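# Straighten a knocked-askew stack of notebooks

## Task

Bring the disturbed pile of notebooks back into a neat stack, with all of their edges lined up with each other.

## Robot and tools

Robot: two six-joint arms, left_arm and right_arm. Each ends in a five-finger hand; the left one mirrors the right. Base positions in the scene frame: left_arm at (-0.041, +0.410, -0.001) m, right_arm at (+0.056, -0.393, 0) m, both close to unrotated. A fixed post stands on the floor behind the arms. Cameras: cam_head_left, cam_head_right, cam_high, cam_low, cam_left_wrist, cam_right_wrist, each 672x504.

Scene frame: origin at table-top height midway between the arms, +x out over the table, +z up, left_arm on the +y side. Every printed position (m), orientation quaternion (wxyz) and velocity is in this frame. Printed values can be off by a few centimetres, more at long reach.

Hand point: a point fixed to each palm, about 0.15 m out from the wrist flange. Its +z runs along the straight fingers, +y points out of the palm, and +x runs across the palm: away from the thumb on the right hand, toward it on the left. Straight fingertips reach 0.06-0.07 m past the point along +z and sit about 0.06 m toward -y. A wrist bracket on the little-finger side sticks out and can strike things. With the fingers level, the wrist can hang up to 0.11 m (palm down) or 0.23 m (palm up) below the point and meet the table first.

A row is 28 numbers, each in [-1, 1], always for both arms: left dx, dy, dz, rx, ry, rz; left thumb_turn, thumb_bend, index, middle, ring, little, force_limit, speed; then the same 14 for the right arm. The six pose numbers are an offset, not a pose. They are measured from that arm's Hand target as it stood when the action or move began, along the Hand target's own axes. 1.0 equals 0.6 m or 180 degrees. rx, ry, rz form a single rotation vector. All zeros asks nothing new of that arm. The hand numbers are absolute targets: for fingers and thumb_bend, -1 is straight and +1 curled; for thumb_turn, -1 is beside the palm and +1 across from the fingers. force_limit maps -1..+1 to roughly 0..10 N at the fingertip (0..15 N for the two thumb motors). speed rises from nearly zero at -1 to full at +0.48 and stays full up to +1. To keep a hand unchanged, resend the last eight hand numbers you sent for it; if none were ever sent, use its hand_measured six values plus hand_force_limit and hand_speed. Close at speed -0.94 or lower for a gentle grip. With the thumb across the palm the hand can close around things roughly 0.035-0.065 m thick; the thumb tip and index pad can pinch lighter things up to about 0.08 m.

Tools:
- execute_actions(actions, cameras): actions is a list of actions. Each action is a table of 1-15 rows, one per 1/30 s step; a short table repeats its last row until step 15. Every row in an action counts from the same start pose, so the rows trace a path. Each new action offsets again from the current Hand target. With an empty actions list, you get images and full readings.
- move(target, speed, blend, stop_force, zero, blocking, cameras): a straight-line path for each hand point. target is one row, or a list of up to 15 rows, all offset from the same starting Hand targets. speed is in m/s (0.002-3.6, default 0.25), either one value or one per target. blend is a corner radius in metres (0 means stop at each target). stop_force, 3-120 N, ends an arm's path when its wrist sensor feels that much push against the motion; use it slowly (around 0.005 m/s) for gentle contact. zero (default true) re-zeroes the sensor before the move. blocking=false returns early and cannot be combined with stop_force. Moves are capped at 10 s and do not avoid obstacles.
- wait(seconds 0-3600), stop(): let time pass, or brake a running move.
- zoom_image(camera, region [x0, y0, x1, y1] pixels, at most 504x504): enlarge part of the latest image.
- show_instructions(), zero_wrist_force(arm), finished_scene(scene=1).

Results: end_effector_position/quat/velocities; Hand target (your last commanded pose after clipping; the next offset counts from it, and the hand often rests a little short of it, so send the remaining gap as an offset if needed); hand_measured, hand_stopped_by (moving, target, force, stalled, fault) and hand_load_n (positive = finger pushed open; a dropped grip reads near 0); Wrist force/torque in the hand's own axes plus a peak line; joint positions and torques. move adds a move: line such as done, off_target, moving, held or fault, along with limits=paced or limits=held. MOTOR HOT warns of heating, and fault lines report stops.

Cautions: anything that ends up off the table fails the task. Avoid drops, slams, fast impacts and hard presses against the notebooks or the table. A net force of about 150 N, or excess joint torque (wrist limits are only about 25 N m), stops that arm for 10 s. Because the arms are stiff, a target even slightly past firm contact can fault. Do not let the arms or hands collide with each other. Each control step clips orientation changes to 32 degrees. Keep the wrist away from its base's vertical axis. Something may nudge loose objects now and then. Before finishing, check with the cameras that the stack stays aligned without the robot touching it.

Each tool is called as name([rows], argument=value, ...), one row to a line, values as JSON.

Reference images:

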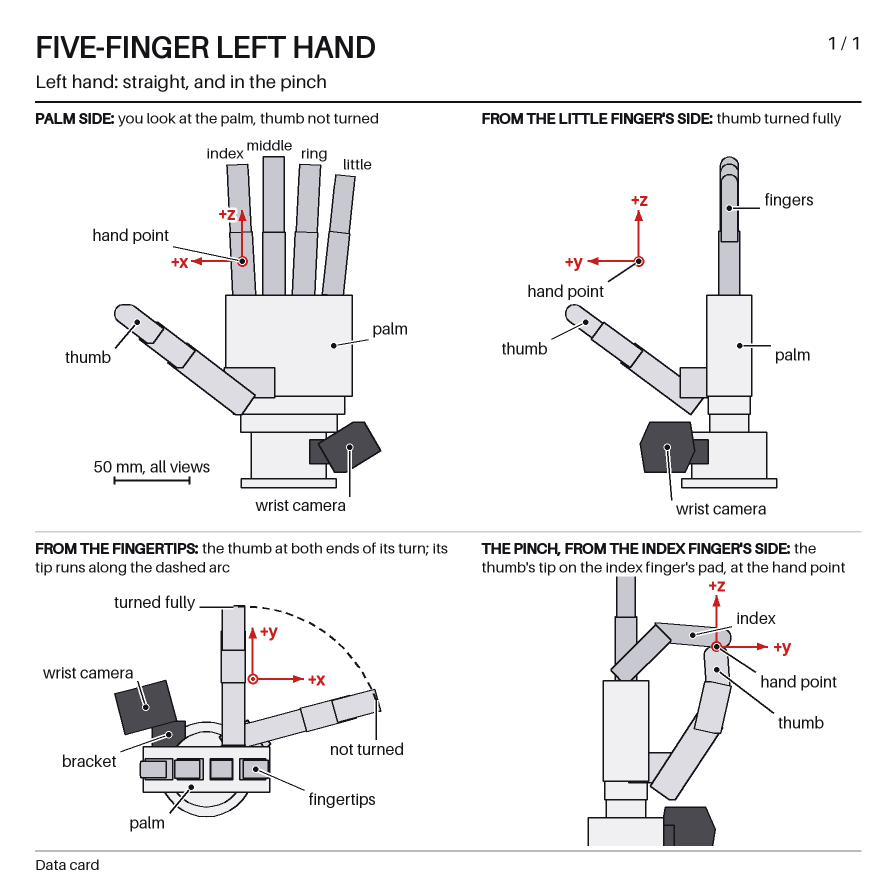

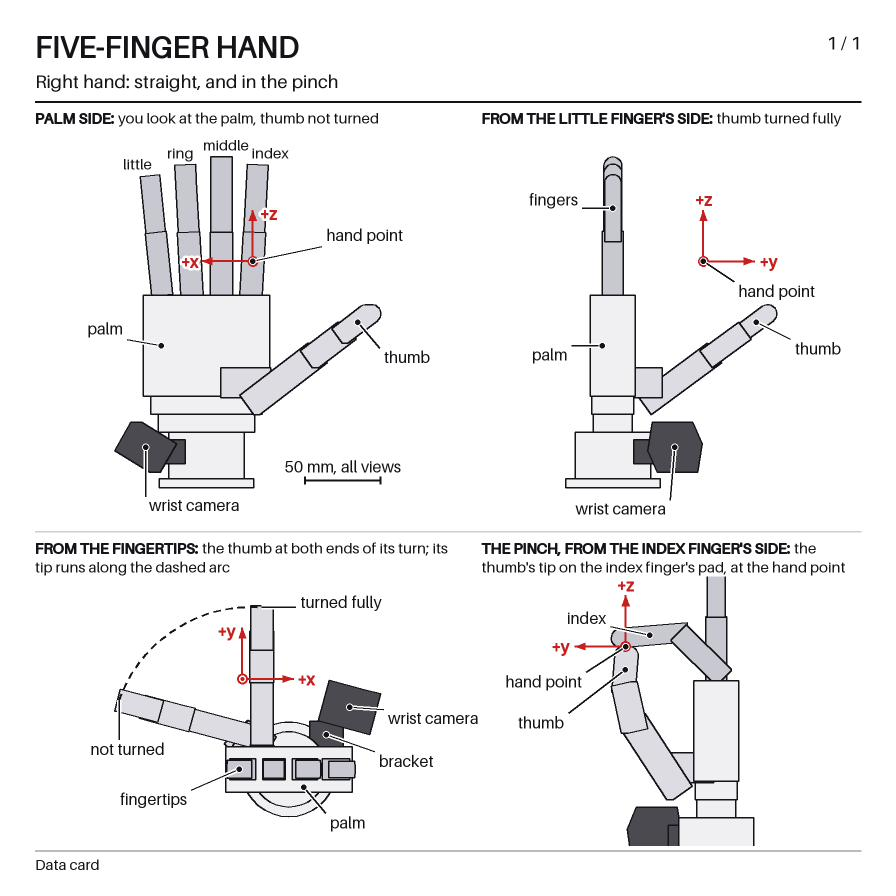

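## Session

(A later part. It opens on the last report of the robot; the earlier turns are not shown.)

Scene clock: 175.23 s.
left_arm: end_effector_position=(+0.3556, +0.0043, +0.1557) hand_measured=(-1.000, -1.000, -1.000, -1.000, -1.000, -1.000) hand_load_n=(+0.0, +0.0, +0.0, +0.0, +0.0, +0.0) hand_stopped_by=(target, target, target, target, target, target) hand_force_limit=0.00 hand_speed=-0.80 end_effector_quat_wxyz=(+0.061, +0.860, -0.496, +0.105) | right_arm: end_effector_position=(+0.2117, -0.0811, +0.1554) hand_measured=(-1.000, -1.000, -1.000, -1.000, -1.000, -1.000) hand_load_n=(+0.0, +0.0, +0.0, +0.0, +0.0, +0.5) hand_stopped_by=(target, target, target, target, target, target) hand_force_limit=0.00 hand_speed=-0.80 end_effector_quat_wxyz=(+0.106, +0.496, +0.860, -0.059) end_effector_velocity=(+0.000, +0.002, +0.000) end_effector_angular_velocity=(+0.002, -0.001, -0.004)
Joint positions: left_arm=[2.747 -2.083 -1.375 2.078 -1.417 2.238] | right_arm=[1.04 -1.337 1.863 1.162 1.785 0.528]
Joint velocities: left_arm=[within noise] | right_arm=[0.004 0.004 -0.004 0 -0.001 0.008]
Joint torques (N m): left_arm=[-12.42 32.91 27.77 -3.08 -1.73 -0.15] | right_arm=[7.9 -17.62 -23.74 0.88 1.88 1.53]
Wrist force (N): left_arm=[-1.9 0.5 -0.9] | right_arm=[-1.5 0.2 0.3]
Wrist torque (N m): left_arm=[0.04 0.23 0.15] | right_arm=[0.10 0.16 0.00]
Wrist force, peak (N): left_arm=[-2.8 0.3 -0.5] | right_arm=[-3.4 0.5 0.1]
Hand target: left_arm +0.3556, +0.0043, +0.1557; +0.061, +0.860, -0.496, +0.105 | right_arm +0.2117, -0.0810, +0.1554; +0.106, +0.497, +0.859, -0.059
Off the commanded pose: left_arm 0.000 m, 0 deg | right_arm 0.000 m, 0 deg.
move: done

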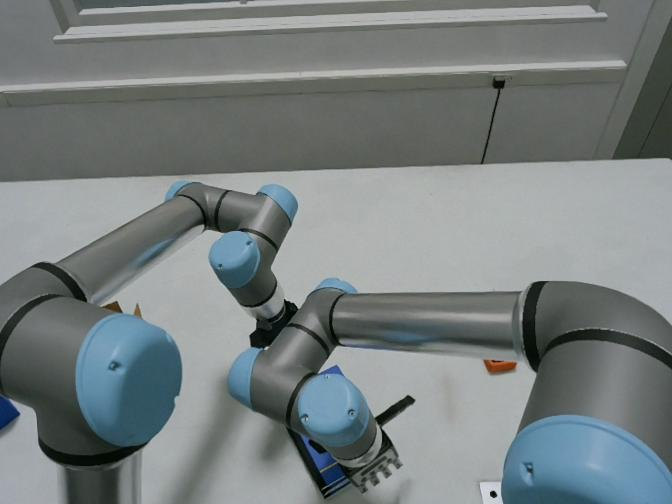

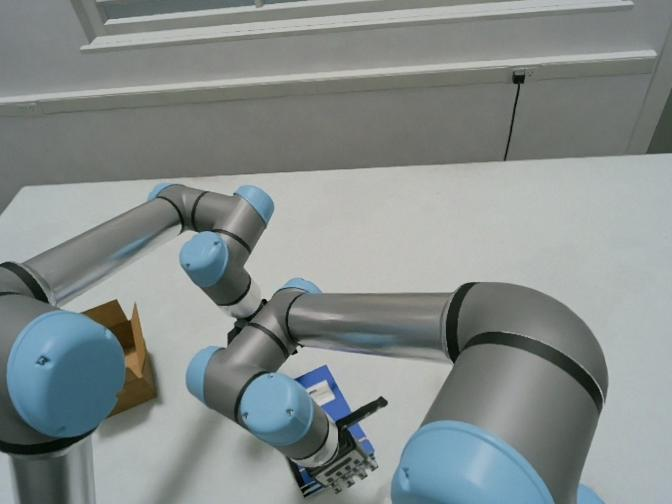

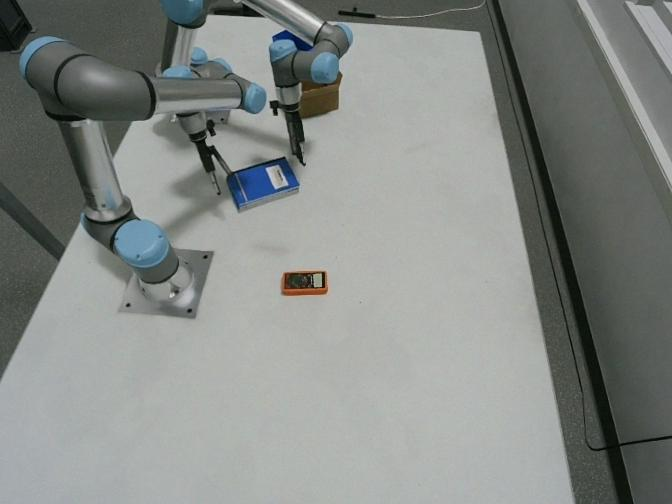

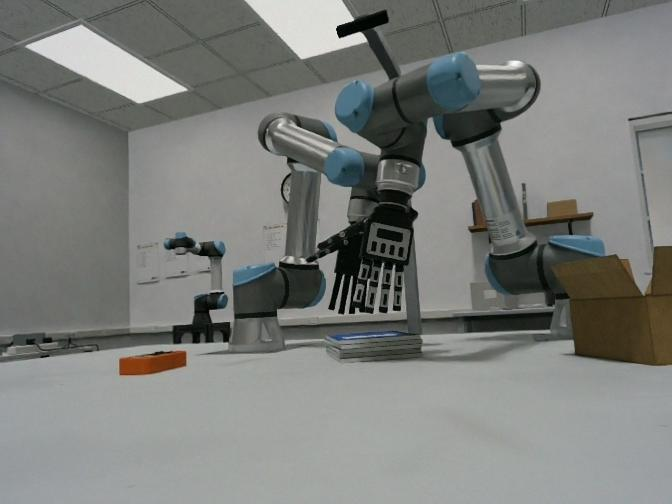

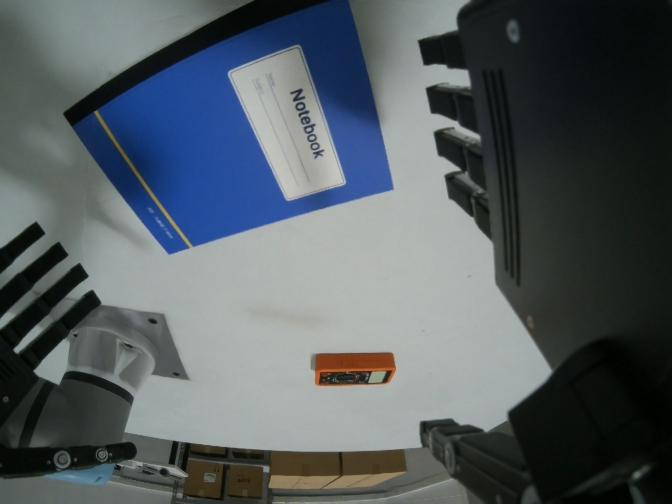

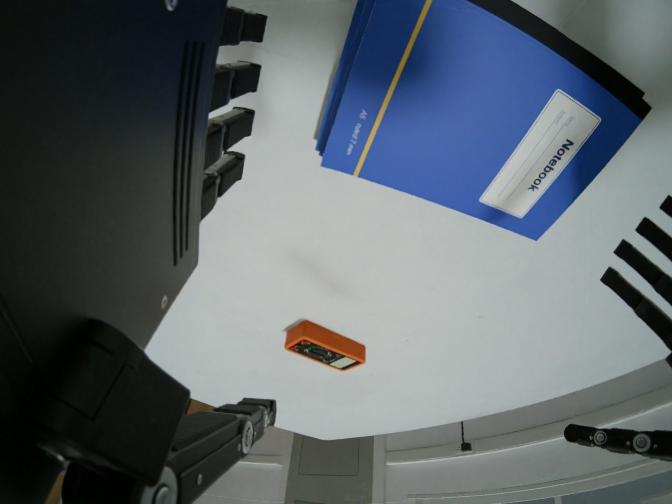

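move([
  [-0.0323,0,0.1297,0,0,0,-1,-1,-1,-1,-1,-1,0,-0.8,0.0287,0,0.1151,0,0,0,-1,-1,-1,-1,-1,-1,0,-0.8],
  [-0.0323,0,0.1297,0,0,0,-1,-1,-1,-1,-1,-1,0,-0.8,0.0287,0.062,0.1151,0,0,0,-1,-1,-1,-1,-1,-1,0,-0.8],
  [-0.0323,0,0.1297,0,0,0,-1,-1,-1,-1,-1,-1,0,-0.8,0.0287,0.057,0.1151,0,0,0,-1,-1,-1,-1,-1,-1,0,-0.8],
  [-0.0323,0,0.1297,0,0,0,-1,-1,-1,-1,-1,-1,0,-0.8,0.0251,0.057,0.1006,0,0,0,-1,-1,-1,-1,-1,-1,0,-0.8],
  [-0.0323,0,0.1297,0,0,0,-1,-1,-1,-1,-1,-1,0,-0.8,0.0251,0.0687,0.1006,0,0,0,-1,-1,-1,-1,-1,-1,0,-0.8],
], speed=[0.12,0.04,0.03,0.03,0.03], cameras=["cam_low","cam_high","cam_left_wrist","cam_right_wrist"])

zoom_image(camera="cam_high", region=[210, 140, 320, 230])

Scene clock: 179.17 s.
left_arm: end_effector_position=(+0.3556, +0.0043, +0.0755) hand_measured=(-1.000, -1.000, -1.000, -1.000, -1.000, -1.000) hand_load_n=(+0.0, +0.0, +0.0, +0.0, +0.0, +0.0) hand_stopped_by=(target, target, target, target, target, target) hand_force_limit=0.00 hand_speed=-0.80 end_effector_quat_wxyz=(+0.061, +0.860, -0.496, +0.105) | right_arm: end_effector_position=(+0.2477, -0.0601, +0.0934) hand_measured=(-1.000, -1.000, -1.000, -1.000, -1.000, -1.000) hand_load_n=(+0.0, -0.5, +0.0, +0.0, +0.0, +0.0) hand_stopped_by=(target, target, target, target, target, target) hand_force_limit=0.00 hand_speed=-0.80 end_effector_quat_wxyz=(+0.106, +0.497, +0.859, -0.059)
Joint positions: left_arm=[2.747 -2.158 -1.476 2.255 -1.417 2.238] | right_arm=[0.985 -1.193 1.85 1.019 1.791 0.472]
Joint torques (N m): left_arm=[-9 35.06 26.71 -0.68 2.54 -0.56] | right_arm=[7.99 -38.05 -8.76 2.2 2.74 1.5]
Wrist force (N): left_arm=[-1.6 0.1 -0.5] | right_arm=[-1.2 0.4 0.0]
Wrist torque (N m): left_arm=[-0.01 0.18 0.18] | right_arm=[0.12 0.08 0.03]
Wrist force, peak (N): left_arm=[-1.9 0.2 -1.7] | right_arm=[-1.5 -2.7 -0.7]
Hand target: left_arm +0.3556, +0.0043, +0.0755; +0.061, +0.860, -0.496, +0.105 | right_arm +0.2476, -0.0602, +0.0934; +0.106, +0.497, +0.859, -0.059
Off the commanded pose: left_arm 0.000 m, 0 deg | right_arm 0.000 m, 0 deg.
move: done
Images, in order (width x height): cam_high 672x504, cam_low 672x504, cam_left_wrist 672x504, cam_right_wrist 672x504.

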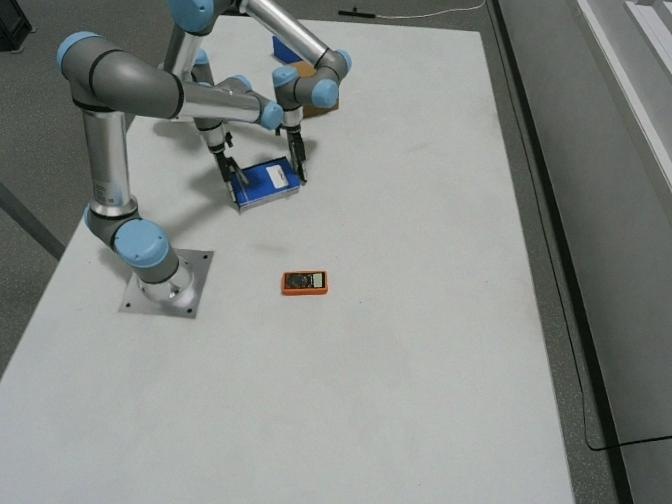

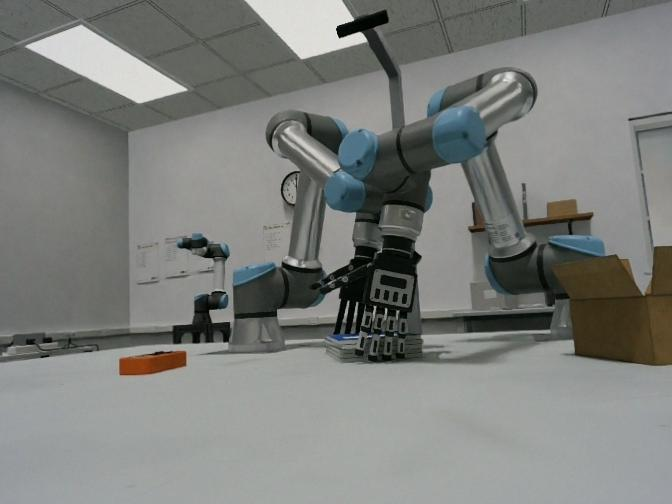

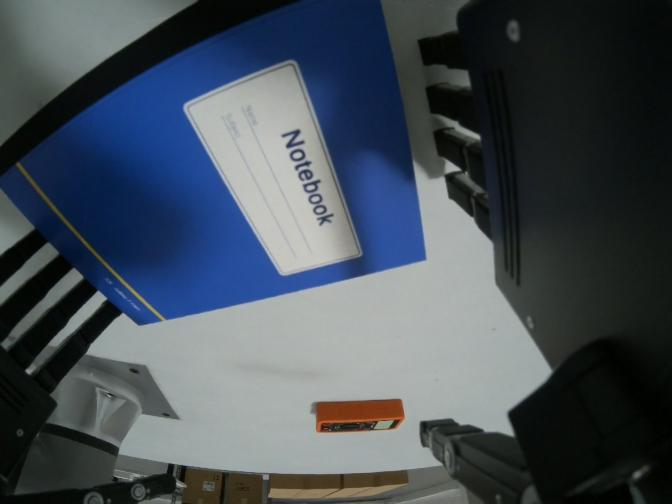

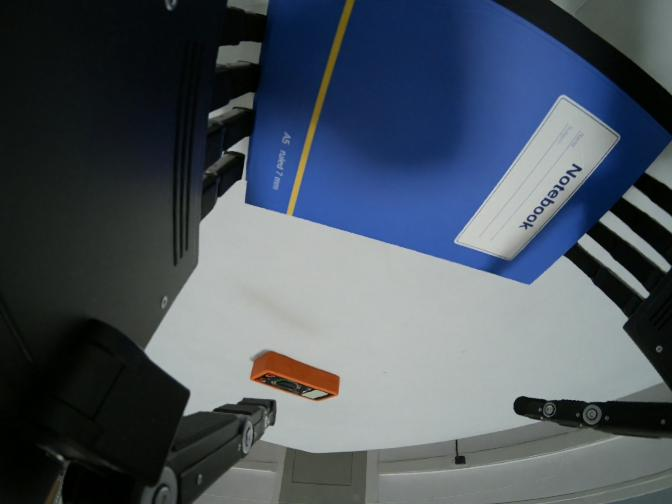

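Scaled by 4.582 from the camera's image (finer frame: 960x720).

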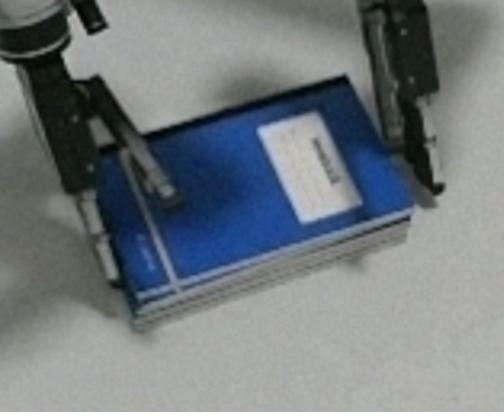

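move([
  [0,0,0,0,0,0,-1,-1,-1,-1,-1,-1,0,-0.8,0,-0.005,0,0,0,0,-1,-1,-1,-1,-1,-1,0,-0.8],
  [0,0,0,0,0,0,-1,-1,-1,-1,-1,-1,0,-0.8,-0.0036,-0.005,-0.0146,0,0,0,-1,-1,-1,-1,-1,-1,0,-0.8],
  [0,0,0,0,0,0,-1,-1,-1,-1,-1,-1,0,-0.8,-0.0036,0.0067,-0.0146,0,0,0,-1,-1,-1,-1,-1,-1,0,-0.8],
  [0,0,0,0,0,0,-1,-1,-1,-1,-1,-1,0,-0.8,-0.0036,0.0017,-0.0146,0,0,0,-1,-1,-1,-1,-1,-1,0,-0.8],
  [0,0,0,0,0,0,-1,-1,-1,-1,-1,-1,0,-0.8,-0.0073,0.0017,-0.0291,0,0,0,-1,-1,-1,-1,-1,-1,0,-0.8],
  [0,0,0,0,0,0,-1,-1,-1,-1,-1,-1,0,-0.8,-0.0073,0.0133,-0.0291,0,0,0,-1,-1,-1,-1,-1,-1,0,-0.8],
  [0,0,0,0,0,0,-1,-1,-1,-1,-1,-1,0,-0.8,-0.0073,-0.0233,-0.0291,0,0,0,-1,-1,-1,-1,-1,-1,0,-0.8],
], speed=[0.03,0.03,0.03,0.03,0.03,0.03,0.05], cameras=["cam_low","cam_high","cam_left_wrist","cam_right_wrist"])

zoom_image(camera="cam_high", region=[210, 140, 320, 230])

Scene clock: 182.33 s.
left_arm: end_effector_position=(+0.3556, +0.0043, +0.0755) hand_measured=(-1.000, -1.000, -1.000, -1.000, -1.000, -1.000) hand_load_n=(-0.5, +0.0, +0.0, +0.0, +0.0, +0.0) hand_stopped_by=(target, target, target, target, target, target) hand_force_limit=0.00 hand_speed=-0.80 end_effector_quat_wxyz=(+0.061, +0.860, -0.496, +0.105) | right_arm: end_effector_position=(+0.2354, -0.0672, +0.1114) hand_measured=(-1.000, -1.000, -1.000, -1.000, -1.000, -1.000) hand_load_n=(+0.0, -0.5, +0.0, +0.0, +0.0, +0.0) hand_stopped_by=(target, target, target, target, target, target) hand_force_limit=0.00 hand_speed=-0.80 end_effector_quat_wxyz=(+0.106, +0.497, +0.859, -0.058)
Joint positions: left_arm=[2.747 -2.158 -1.476 2.255 -1.417 2.238] | right_arm=[1.003 -1.239 1.862 1.057 1.789 0.49]
Joint torques (N m): left_arm=[-4.39 35.33 26.34 -0.85 2.38 -0.57] | right_arm=[-6.39 -21.54 -23.32 4.17 -0.76 -1.88]
Wrist force (N): left_arm=[-1.7 0.5 -0.7] | right_arm=[-1.2 0.7 -0.1]
Wrist torque (N m): left_arm=[0.05 0.19 0.17] | right_arm=[0.18 0.09 -0.09]
Wrist force, peak (N): left_arm=[-1.8 0.4 -1.0] | right_arm=[-1.4 0.6 -0.5]
Hand target: left_arm +0.3556, +0.0043, +0.0755; +0.061, +0.860, -0.496, +0.105 | right_arm +0.2355, -0.0672, +0.1114; +0.106, +0.497, +0.859, -0.059
Off the commanded pose: left_arm 0.000 m, 0 deg | right_arm 0.000 m, 0 deg.
move: done
Images, in order (width x height): cam_high 672x504, cam_low 672x504, cam_left_wrist 672x504, cam_right_wrist 672x504.

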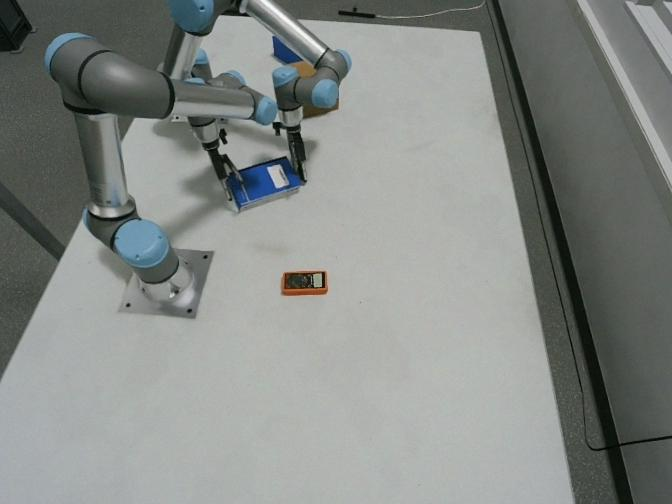

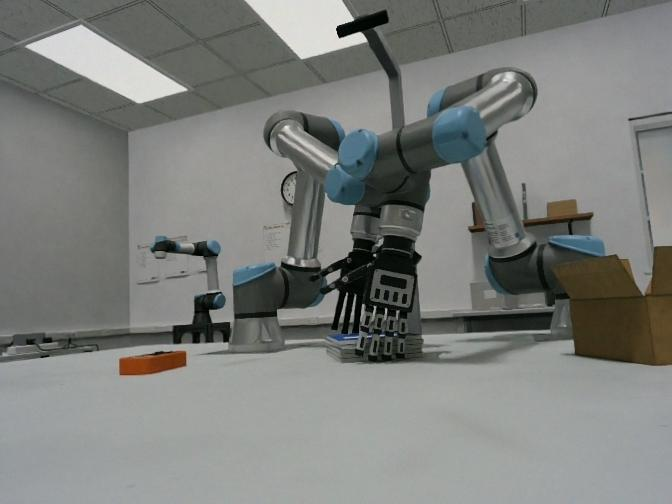

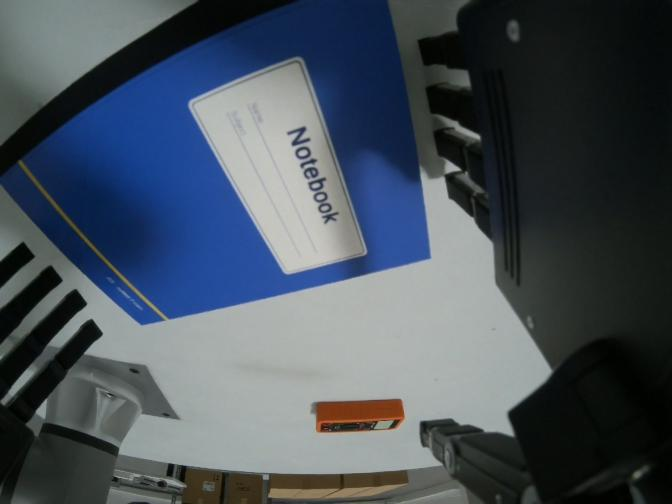

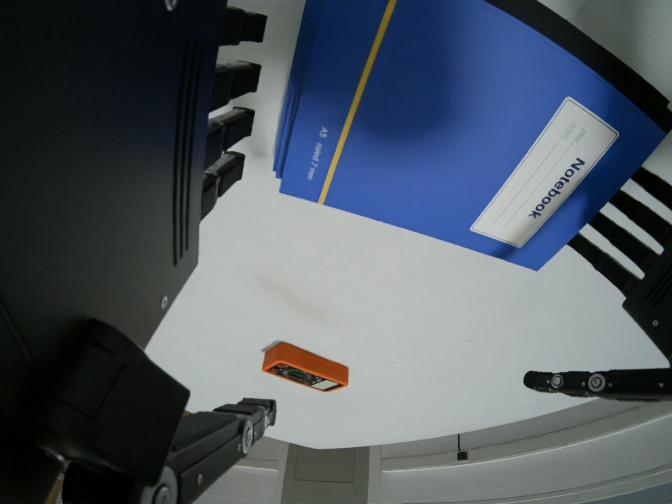

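Scaled by 4.582 from the camera's image (finer frame: 960x720).

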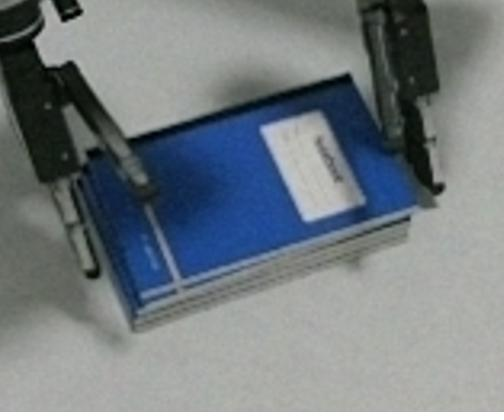

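move([
  [0,0.02,0,0,0,0,-1,-1,-1,-1,-1,-1,0,-0.8,-0.0143,-0.06,-0.0573,0,0,0,-1,-1,-1,-1,-1,-1,0,-0.8],
  [0,0.06,0,0,0,0,-1,-1,-1,-1,-1,-1,0,-0.8,-0.0143,-0.06,-0.0573,0,0,0,-1,-1,-1,-1,-1,-1,0,-0.8],
], speed=[0.08,0.015], cameras=["cam_low","cam_high","cam_left_wrist","cam_right_wrist"])

zoom_image(camera="cam_high", region=[210, 140, 320, 230])

Scene clock: 185.13 s.
left_arm: end_effector_position=(+0.3242, -0.0138, +0.0755) hand_measured=(-1.000, -1.000, -1.000, -1.000, -1.000, -1.000) hand_load_n=(+0.0, +0.0, +0.0, +0.0, +0.5, +0.0) hand_stopped_by=(target, target, target, target, target, target) hand_force_limit=0.00 hand_speed=-0.80 end_effector_quat_wxyz=(+0.061, +0.860, -0.496, +0.105) | right_arm: end_effector_position=(+0.2042, -0.0854, +0.1466) hand_measured=(-1.000, -1.000, -1.000, -1.000, -1.000, -1.000) hand_load_n=(+0.0, +0.0, +0.0, +0.0, +0.0, +0.0) hand_stopped_by=(target, target, target, target, target, target) hand_force_limit=0.00 hand_speed=-0.80 end_effector_quat_wxyz=(+0.106, +0.497, +0.859, -0.059)
Joint positions: left_arm=[2.687 -2.128 -1.524 2.281 -1.429 2.178] | right_arm=[1.053 -1.337 1.891 1.137 1.783 0.541]
Joint torques (N m): left_arm=[8.75 38.59 16.37 -2.17 -1.35 0.33] | right_arm=[-6.11 -32.45 -24.27 4.46 2.1 -1.99]
Wrist force (N): left_arm=[-1.9 -2.3 0.1] | right_arm=[-1.4 -0.1 0.3]
Wrist torque (N m): left_arm=[-0.08 0.25 0.31] | right_arm=[0.06 0.14 -0.10]
Wrist force, peak (N): left_arm=[-1.8 -2.8 -1.4] | right_arm=[-1.0 1.4 0.3]
Hand target: left_arm +0.3244, -0.0137, +0.0755; +0.061, +0.860, -0.496, +0.105 | right_arm +0.2042, -0.0854, +0.1466; +0.106, +0.497, +0.859, -0.059
Off the commanded pose: left_arm 0.000 m, 0 deg | right_arm 0.000 m, 0 deg.
move: done
Images, in order (width x height): cam_high 672x504, cam_low 672x504, cam_left_wrist 672x504, cam_right_wrist 672x504.

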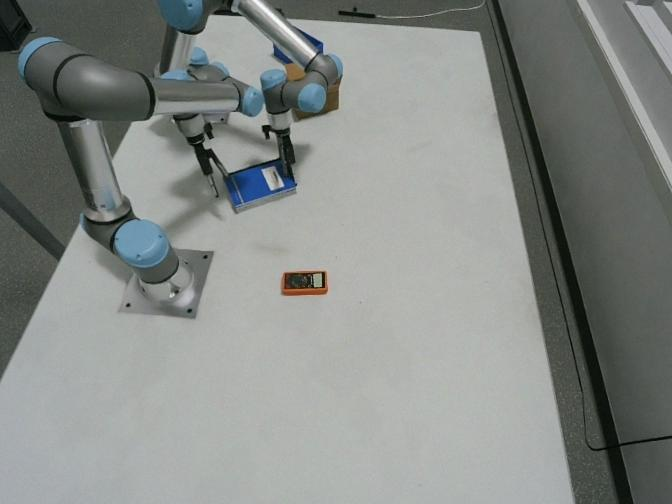

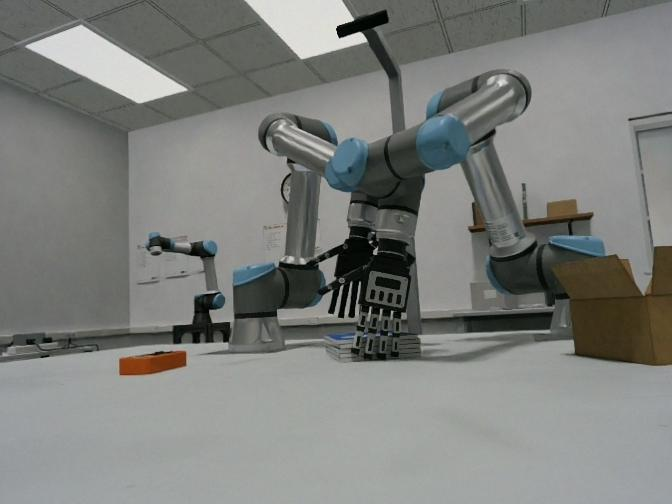

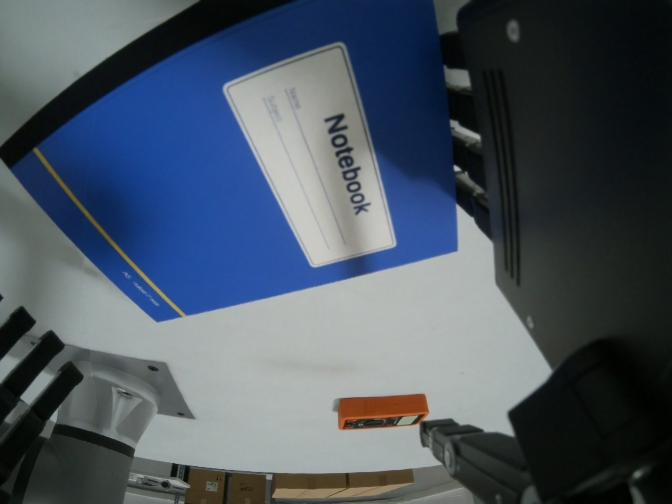

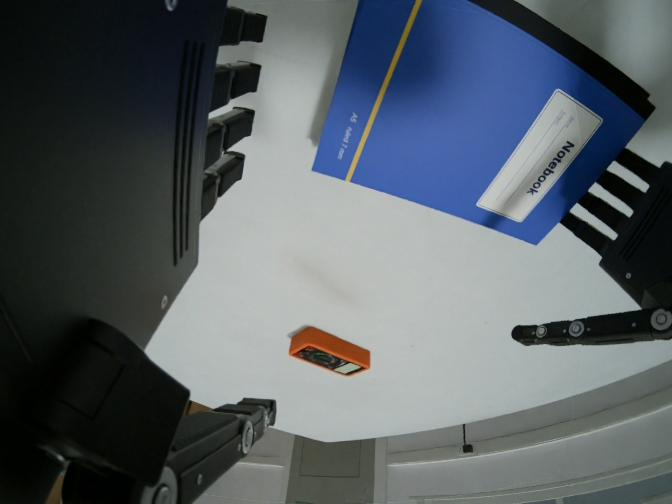

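Scaled by 4.582 from the camera's image (finer frame: 960x720).

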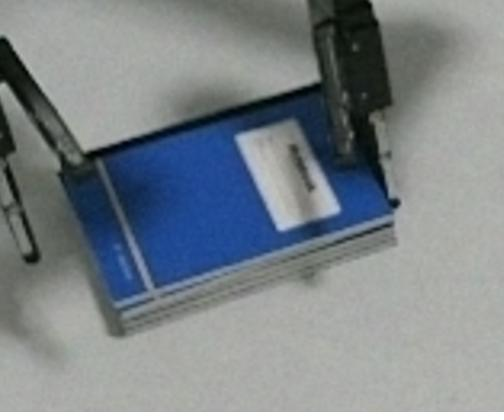

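move([
  [0,-0.01,0,0,0,0,-1,-1,-1,-1,-1,-1,0,-0.8,0,0,0,0,0,0,-1,-1,-1,-1,-1,-1,0,-0.8],
  [0,-0.05,0,0,0,0,-1,-1,-1,-1,-1,-1,0,-0.8,-0.4993,-0.0348,-0.018,0,0,0,-1,-1,-1,-1,-1,-1,0,-0.8],
  [-0.067,-0.1722,-0.2743,0,0,0,-1,-1,-1,-1,-1,-1,0,-0.8,-0.4993,-0.0348,-0.018,0,0,0,-1,-1,-1,-1,-1,-1,0,-0.8],
], speed=[0.02,0.25,0.25], blend=0.002, cameras=["all"])

zoom_image(camera="cam_high", region=[210, 145, 310, 225])

zoom_image(camera="cam_low", region=[315, 325, 435, 370])

zoom_image(camera="cam_head_left", region=[270, 350, 420, 504])

zoom_image(camera="cam_head_right", region=[250, 350, 400, 504])

Scene clock: 188.30 s.
left_arm: end_effector_position=(+0.3745, +0.1061, +0.2253) hand_measured=(-1.000, -1.000, -1.000, -1.000, -1.000, -1.000) hand_load_n=(+0.0, +0.0, +0.0, +0.0, -0.5, +0.0) hand_stopped_by=(target, target, target, target, target, target) hand_force_limit=0.00 hand_speed=-0.80 end_effector_quat_wxyz=(+0.061, +0.860, -0.496, +0.105) end_effector_velocity=(-0.001, +0.001, +0.000) end_effector_angular_velocity=(+0.005, +0.004, -0.002) | right_arm: end_effector_position=(+0.3298, -0.3455, +0.2292) hand_measured=(-1.000, -1.000, -1.000, -1.000, -1.000, -1.000) hand_load_n=(+0.0, +0.0, +0.0, +0.0, +0.0, +0.0) hand_stopped_by=(target, target, target, target, target, target) hand_force_limit=0.00 hand_speed=-0.80 end_effector_quat_wxyz=(+0.106, +0.497, +0.859, -0.059)
Joint positions: left_arm=[2.97 -1.958 -1.387 1.927 -1.379 2.461] | right_arm=[-0.235 -1.899 2.113 1.184 1.743 -0.774]
Joint velocities: left_arm=[0 0.001 -0.001 -0.005 -0.004 0.003] | right_arm=[within noise]
Joint torques (N m): left_arm=[8.34 42.22 18.35 -3.24 -2.27 0.76] | right_arm=[-6.57 2.79 -26.86 0.12 -1.99 -1.96]
Wrist force (N): left_arm=[-2.1 0.7 -1.1] | right_arm=[-1.9 0.2 0.0]
Wrist torque (N m): left_arm=[0.13 0.27 0.24] | right_arm=[0.11 0.20 -0.12]
Wrist force, peak (N): left_arm=[-2.7 -0.4 -2.6] | right_arm=[-3.9 0.3 0.2]
Hand target: left_arm +0.3745, +0.1062, +0.2254; +0.061, +0.860, -0.496, +0.105 | right_arm +0.3298, -0.3455, +0.2292; +0.106, +0.497, +0.859, -0.059
Off the commanded pose: left_arm 0.000 m, 0 deg | right_arm 0.000 m, 0 deg.
move: done

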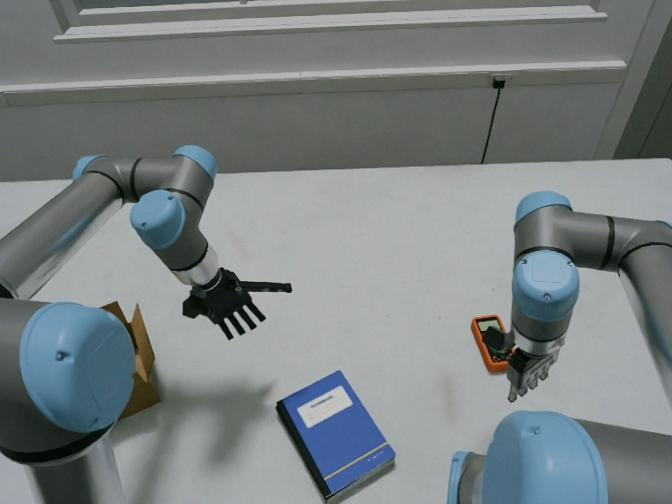

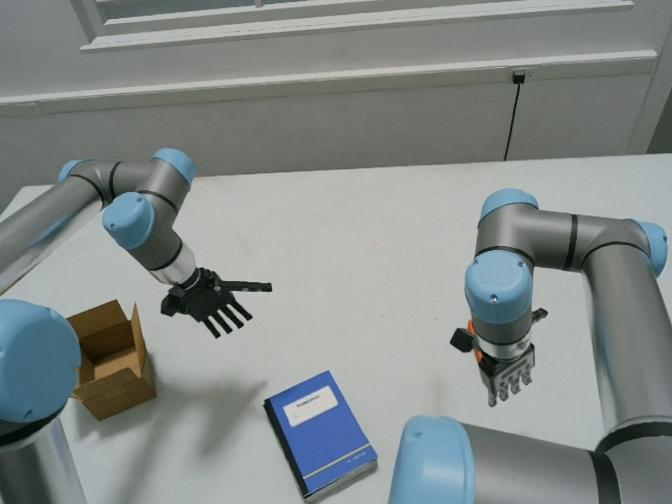

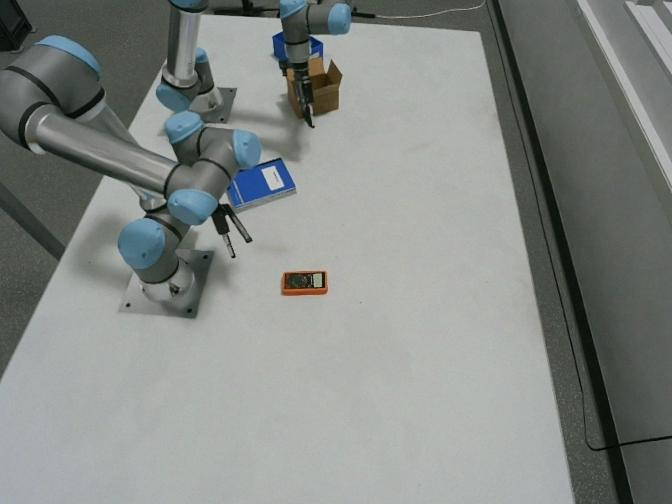

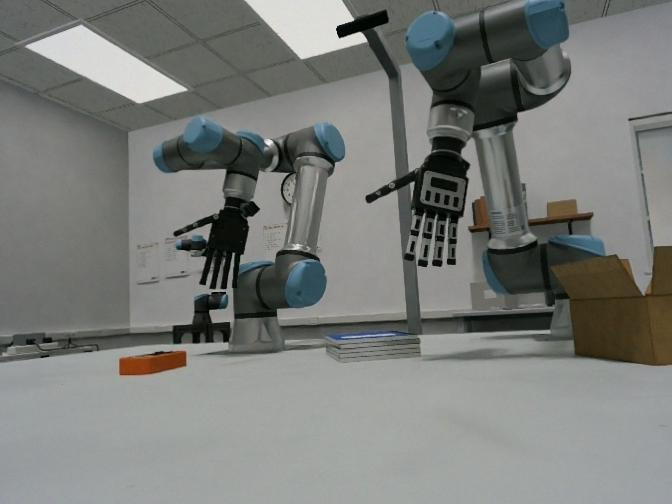

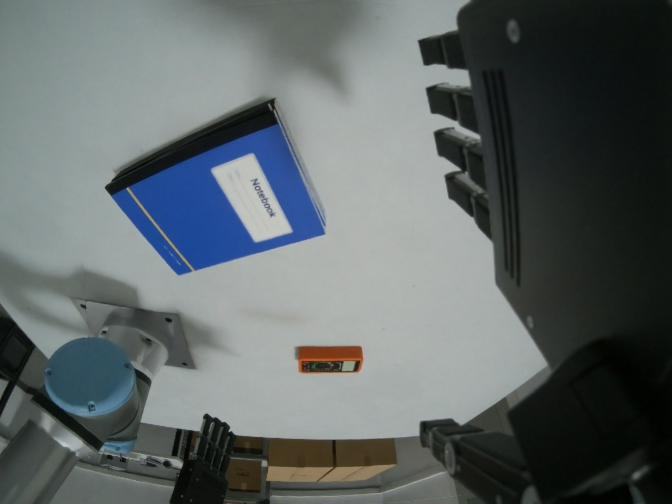

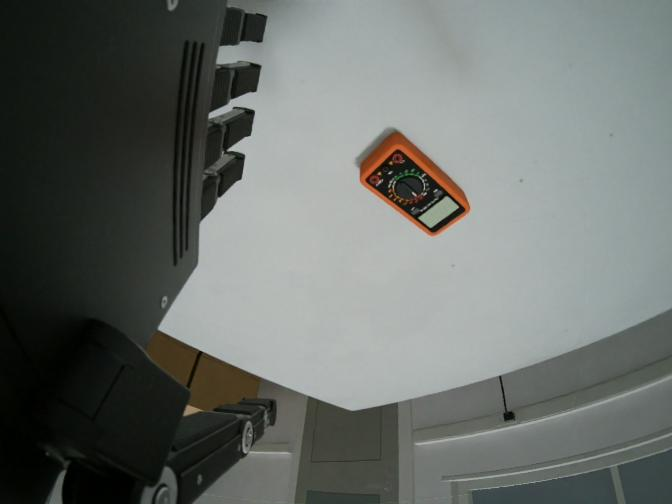

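Scaled by 5.040 from the camera's image (finer frame: 960x720).

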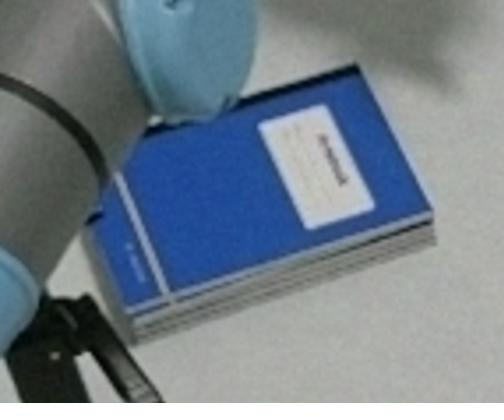

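Scaled by 4.200 from the camera's image (finer frame: 960x720).

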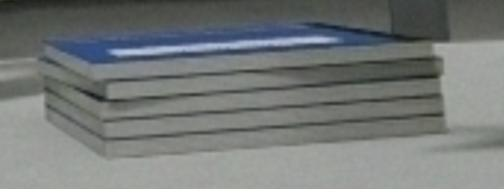

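Scaled by 3.273 from the camera's image (finer frame: 960x720).

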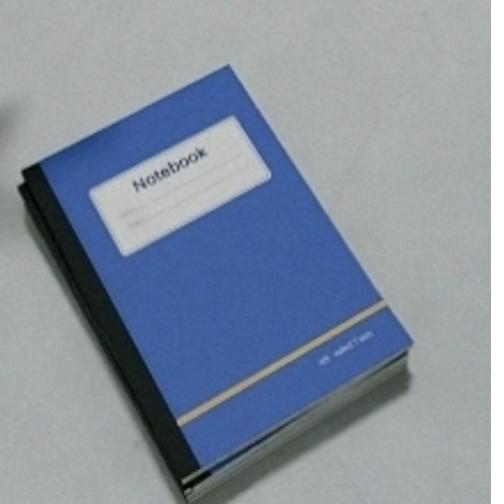

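Scaled by 3.273 from the camera's image (finer frame: 960x720).

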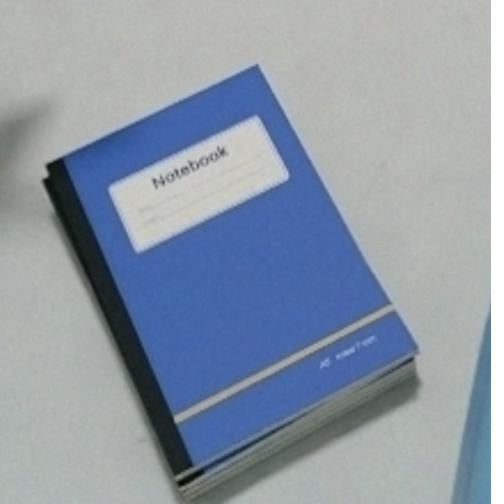

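zoom_image(camera="cam_head_left", region=[315, 435, 405, 504])

zoom_image(camera="cam_head_left", region=[265, 360, 355, 450])

zoom_image(camera="cam_low", region=[318, 325, 378, 368])

zoom_image(camera="cam_low", region=[375, 325, 435, 368])

zoom_image(camera="cam_left_wrist", region=[90, 80, 340, 290])

zoom_image(camera="cam_high", region=[225, 150, 305, 215])

Scaled by 5.600 from the camera's image (finer frame: 960x720).

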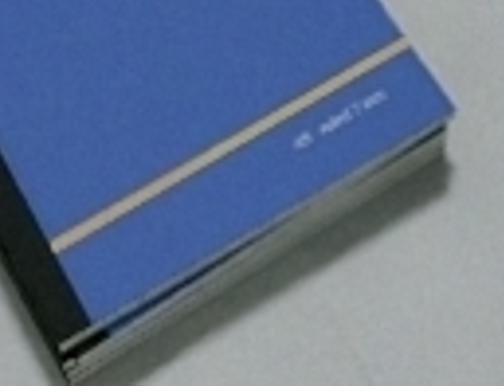

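Scaled by 5.600 from the camera's image (finer frame: 960x720).

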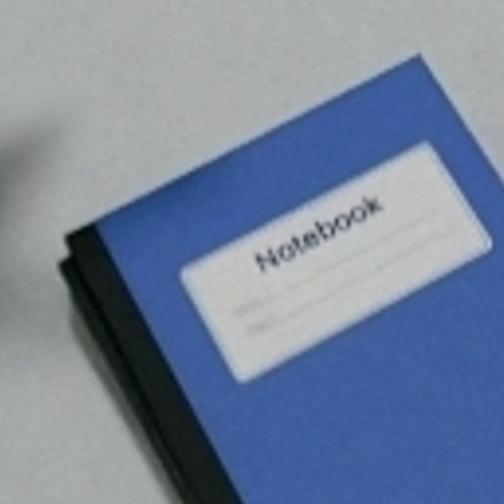

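Scaled by 8.400 from the camera's image (finer frame: 960x720).

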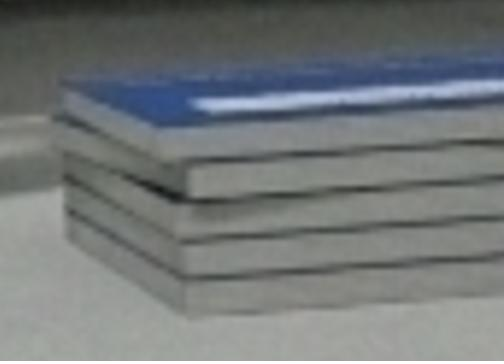

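Scaled by 8.400 from the camera's image (finer frame: 960x720).

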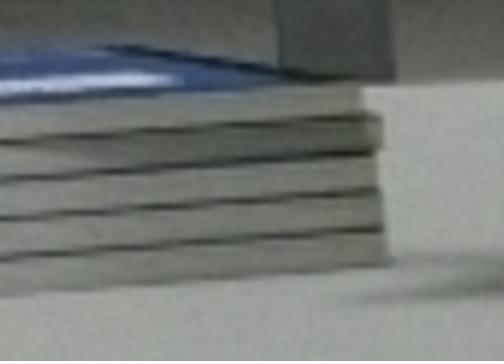

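Scaled by 2.016 from the camera's image (finer frame: 960x720).

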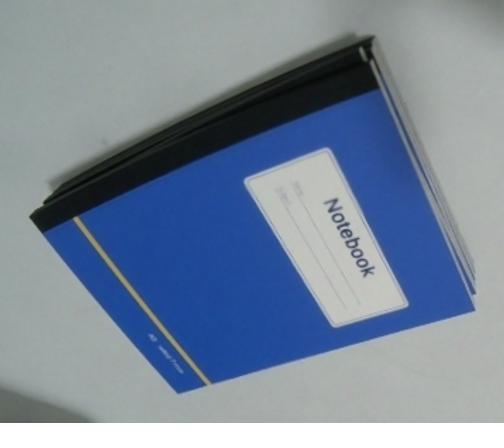

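Scaled by 6.300 from the camera's image (finer frame: 960x720).

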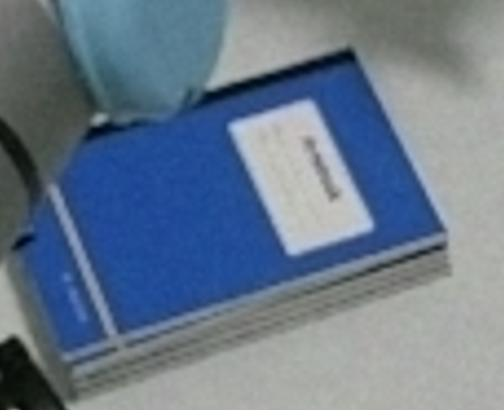

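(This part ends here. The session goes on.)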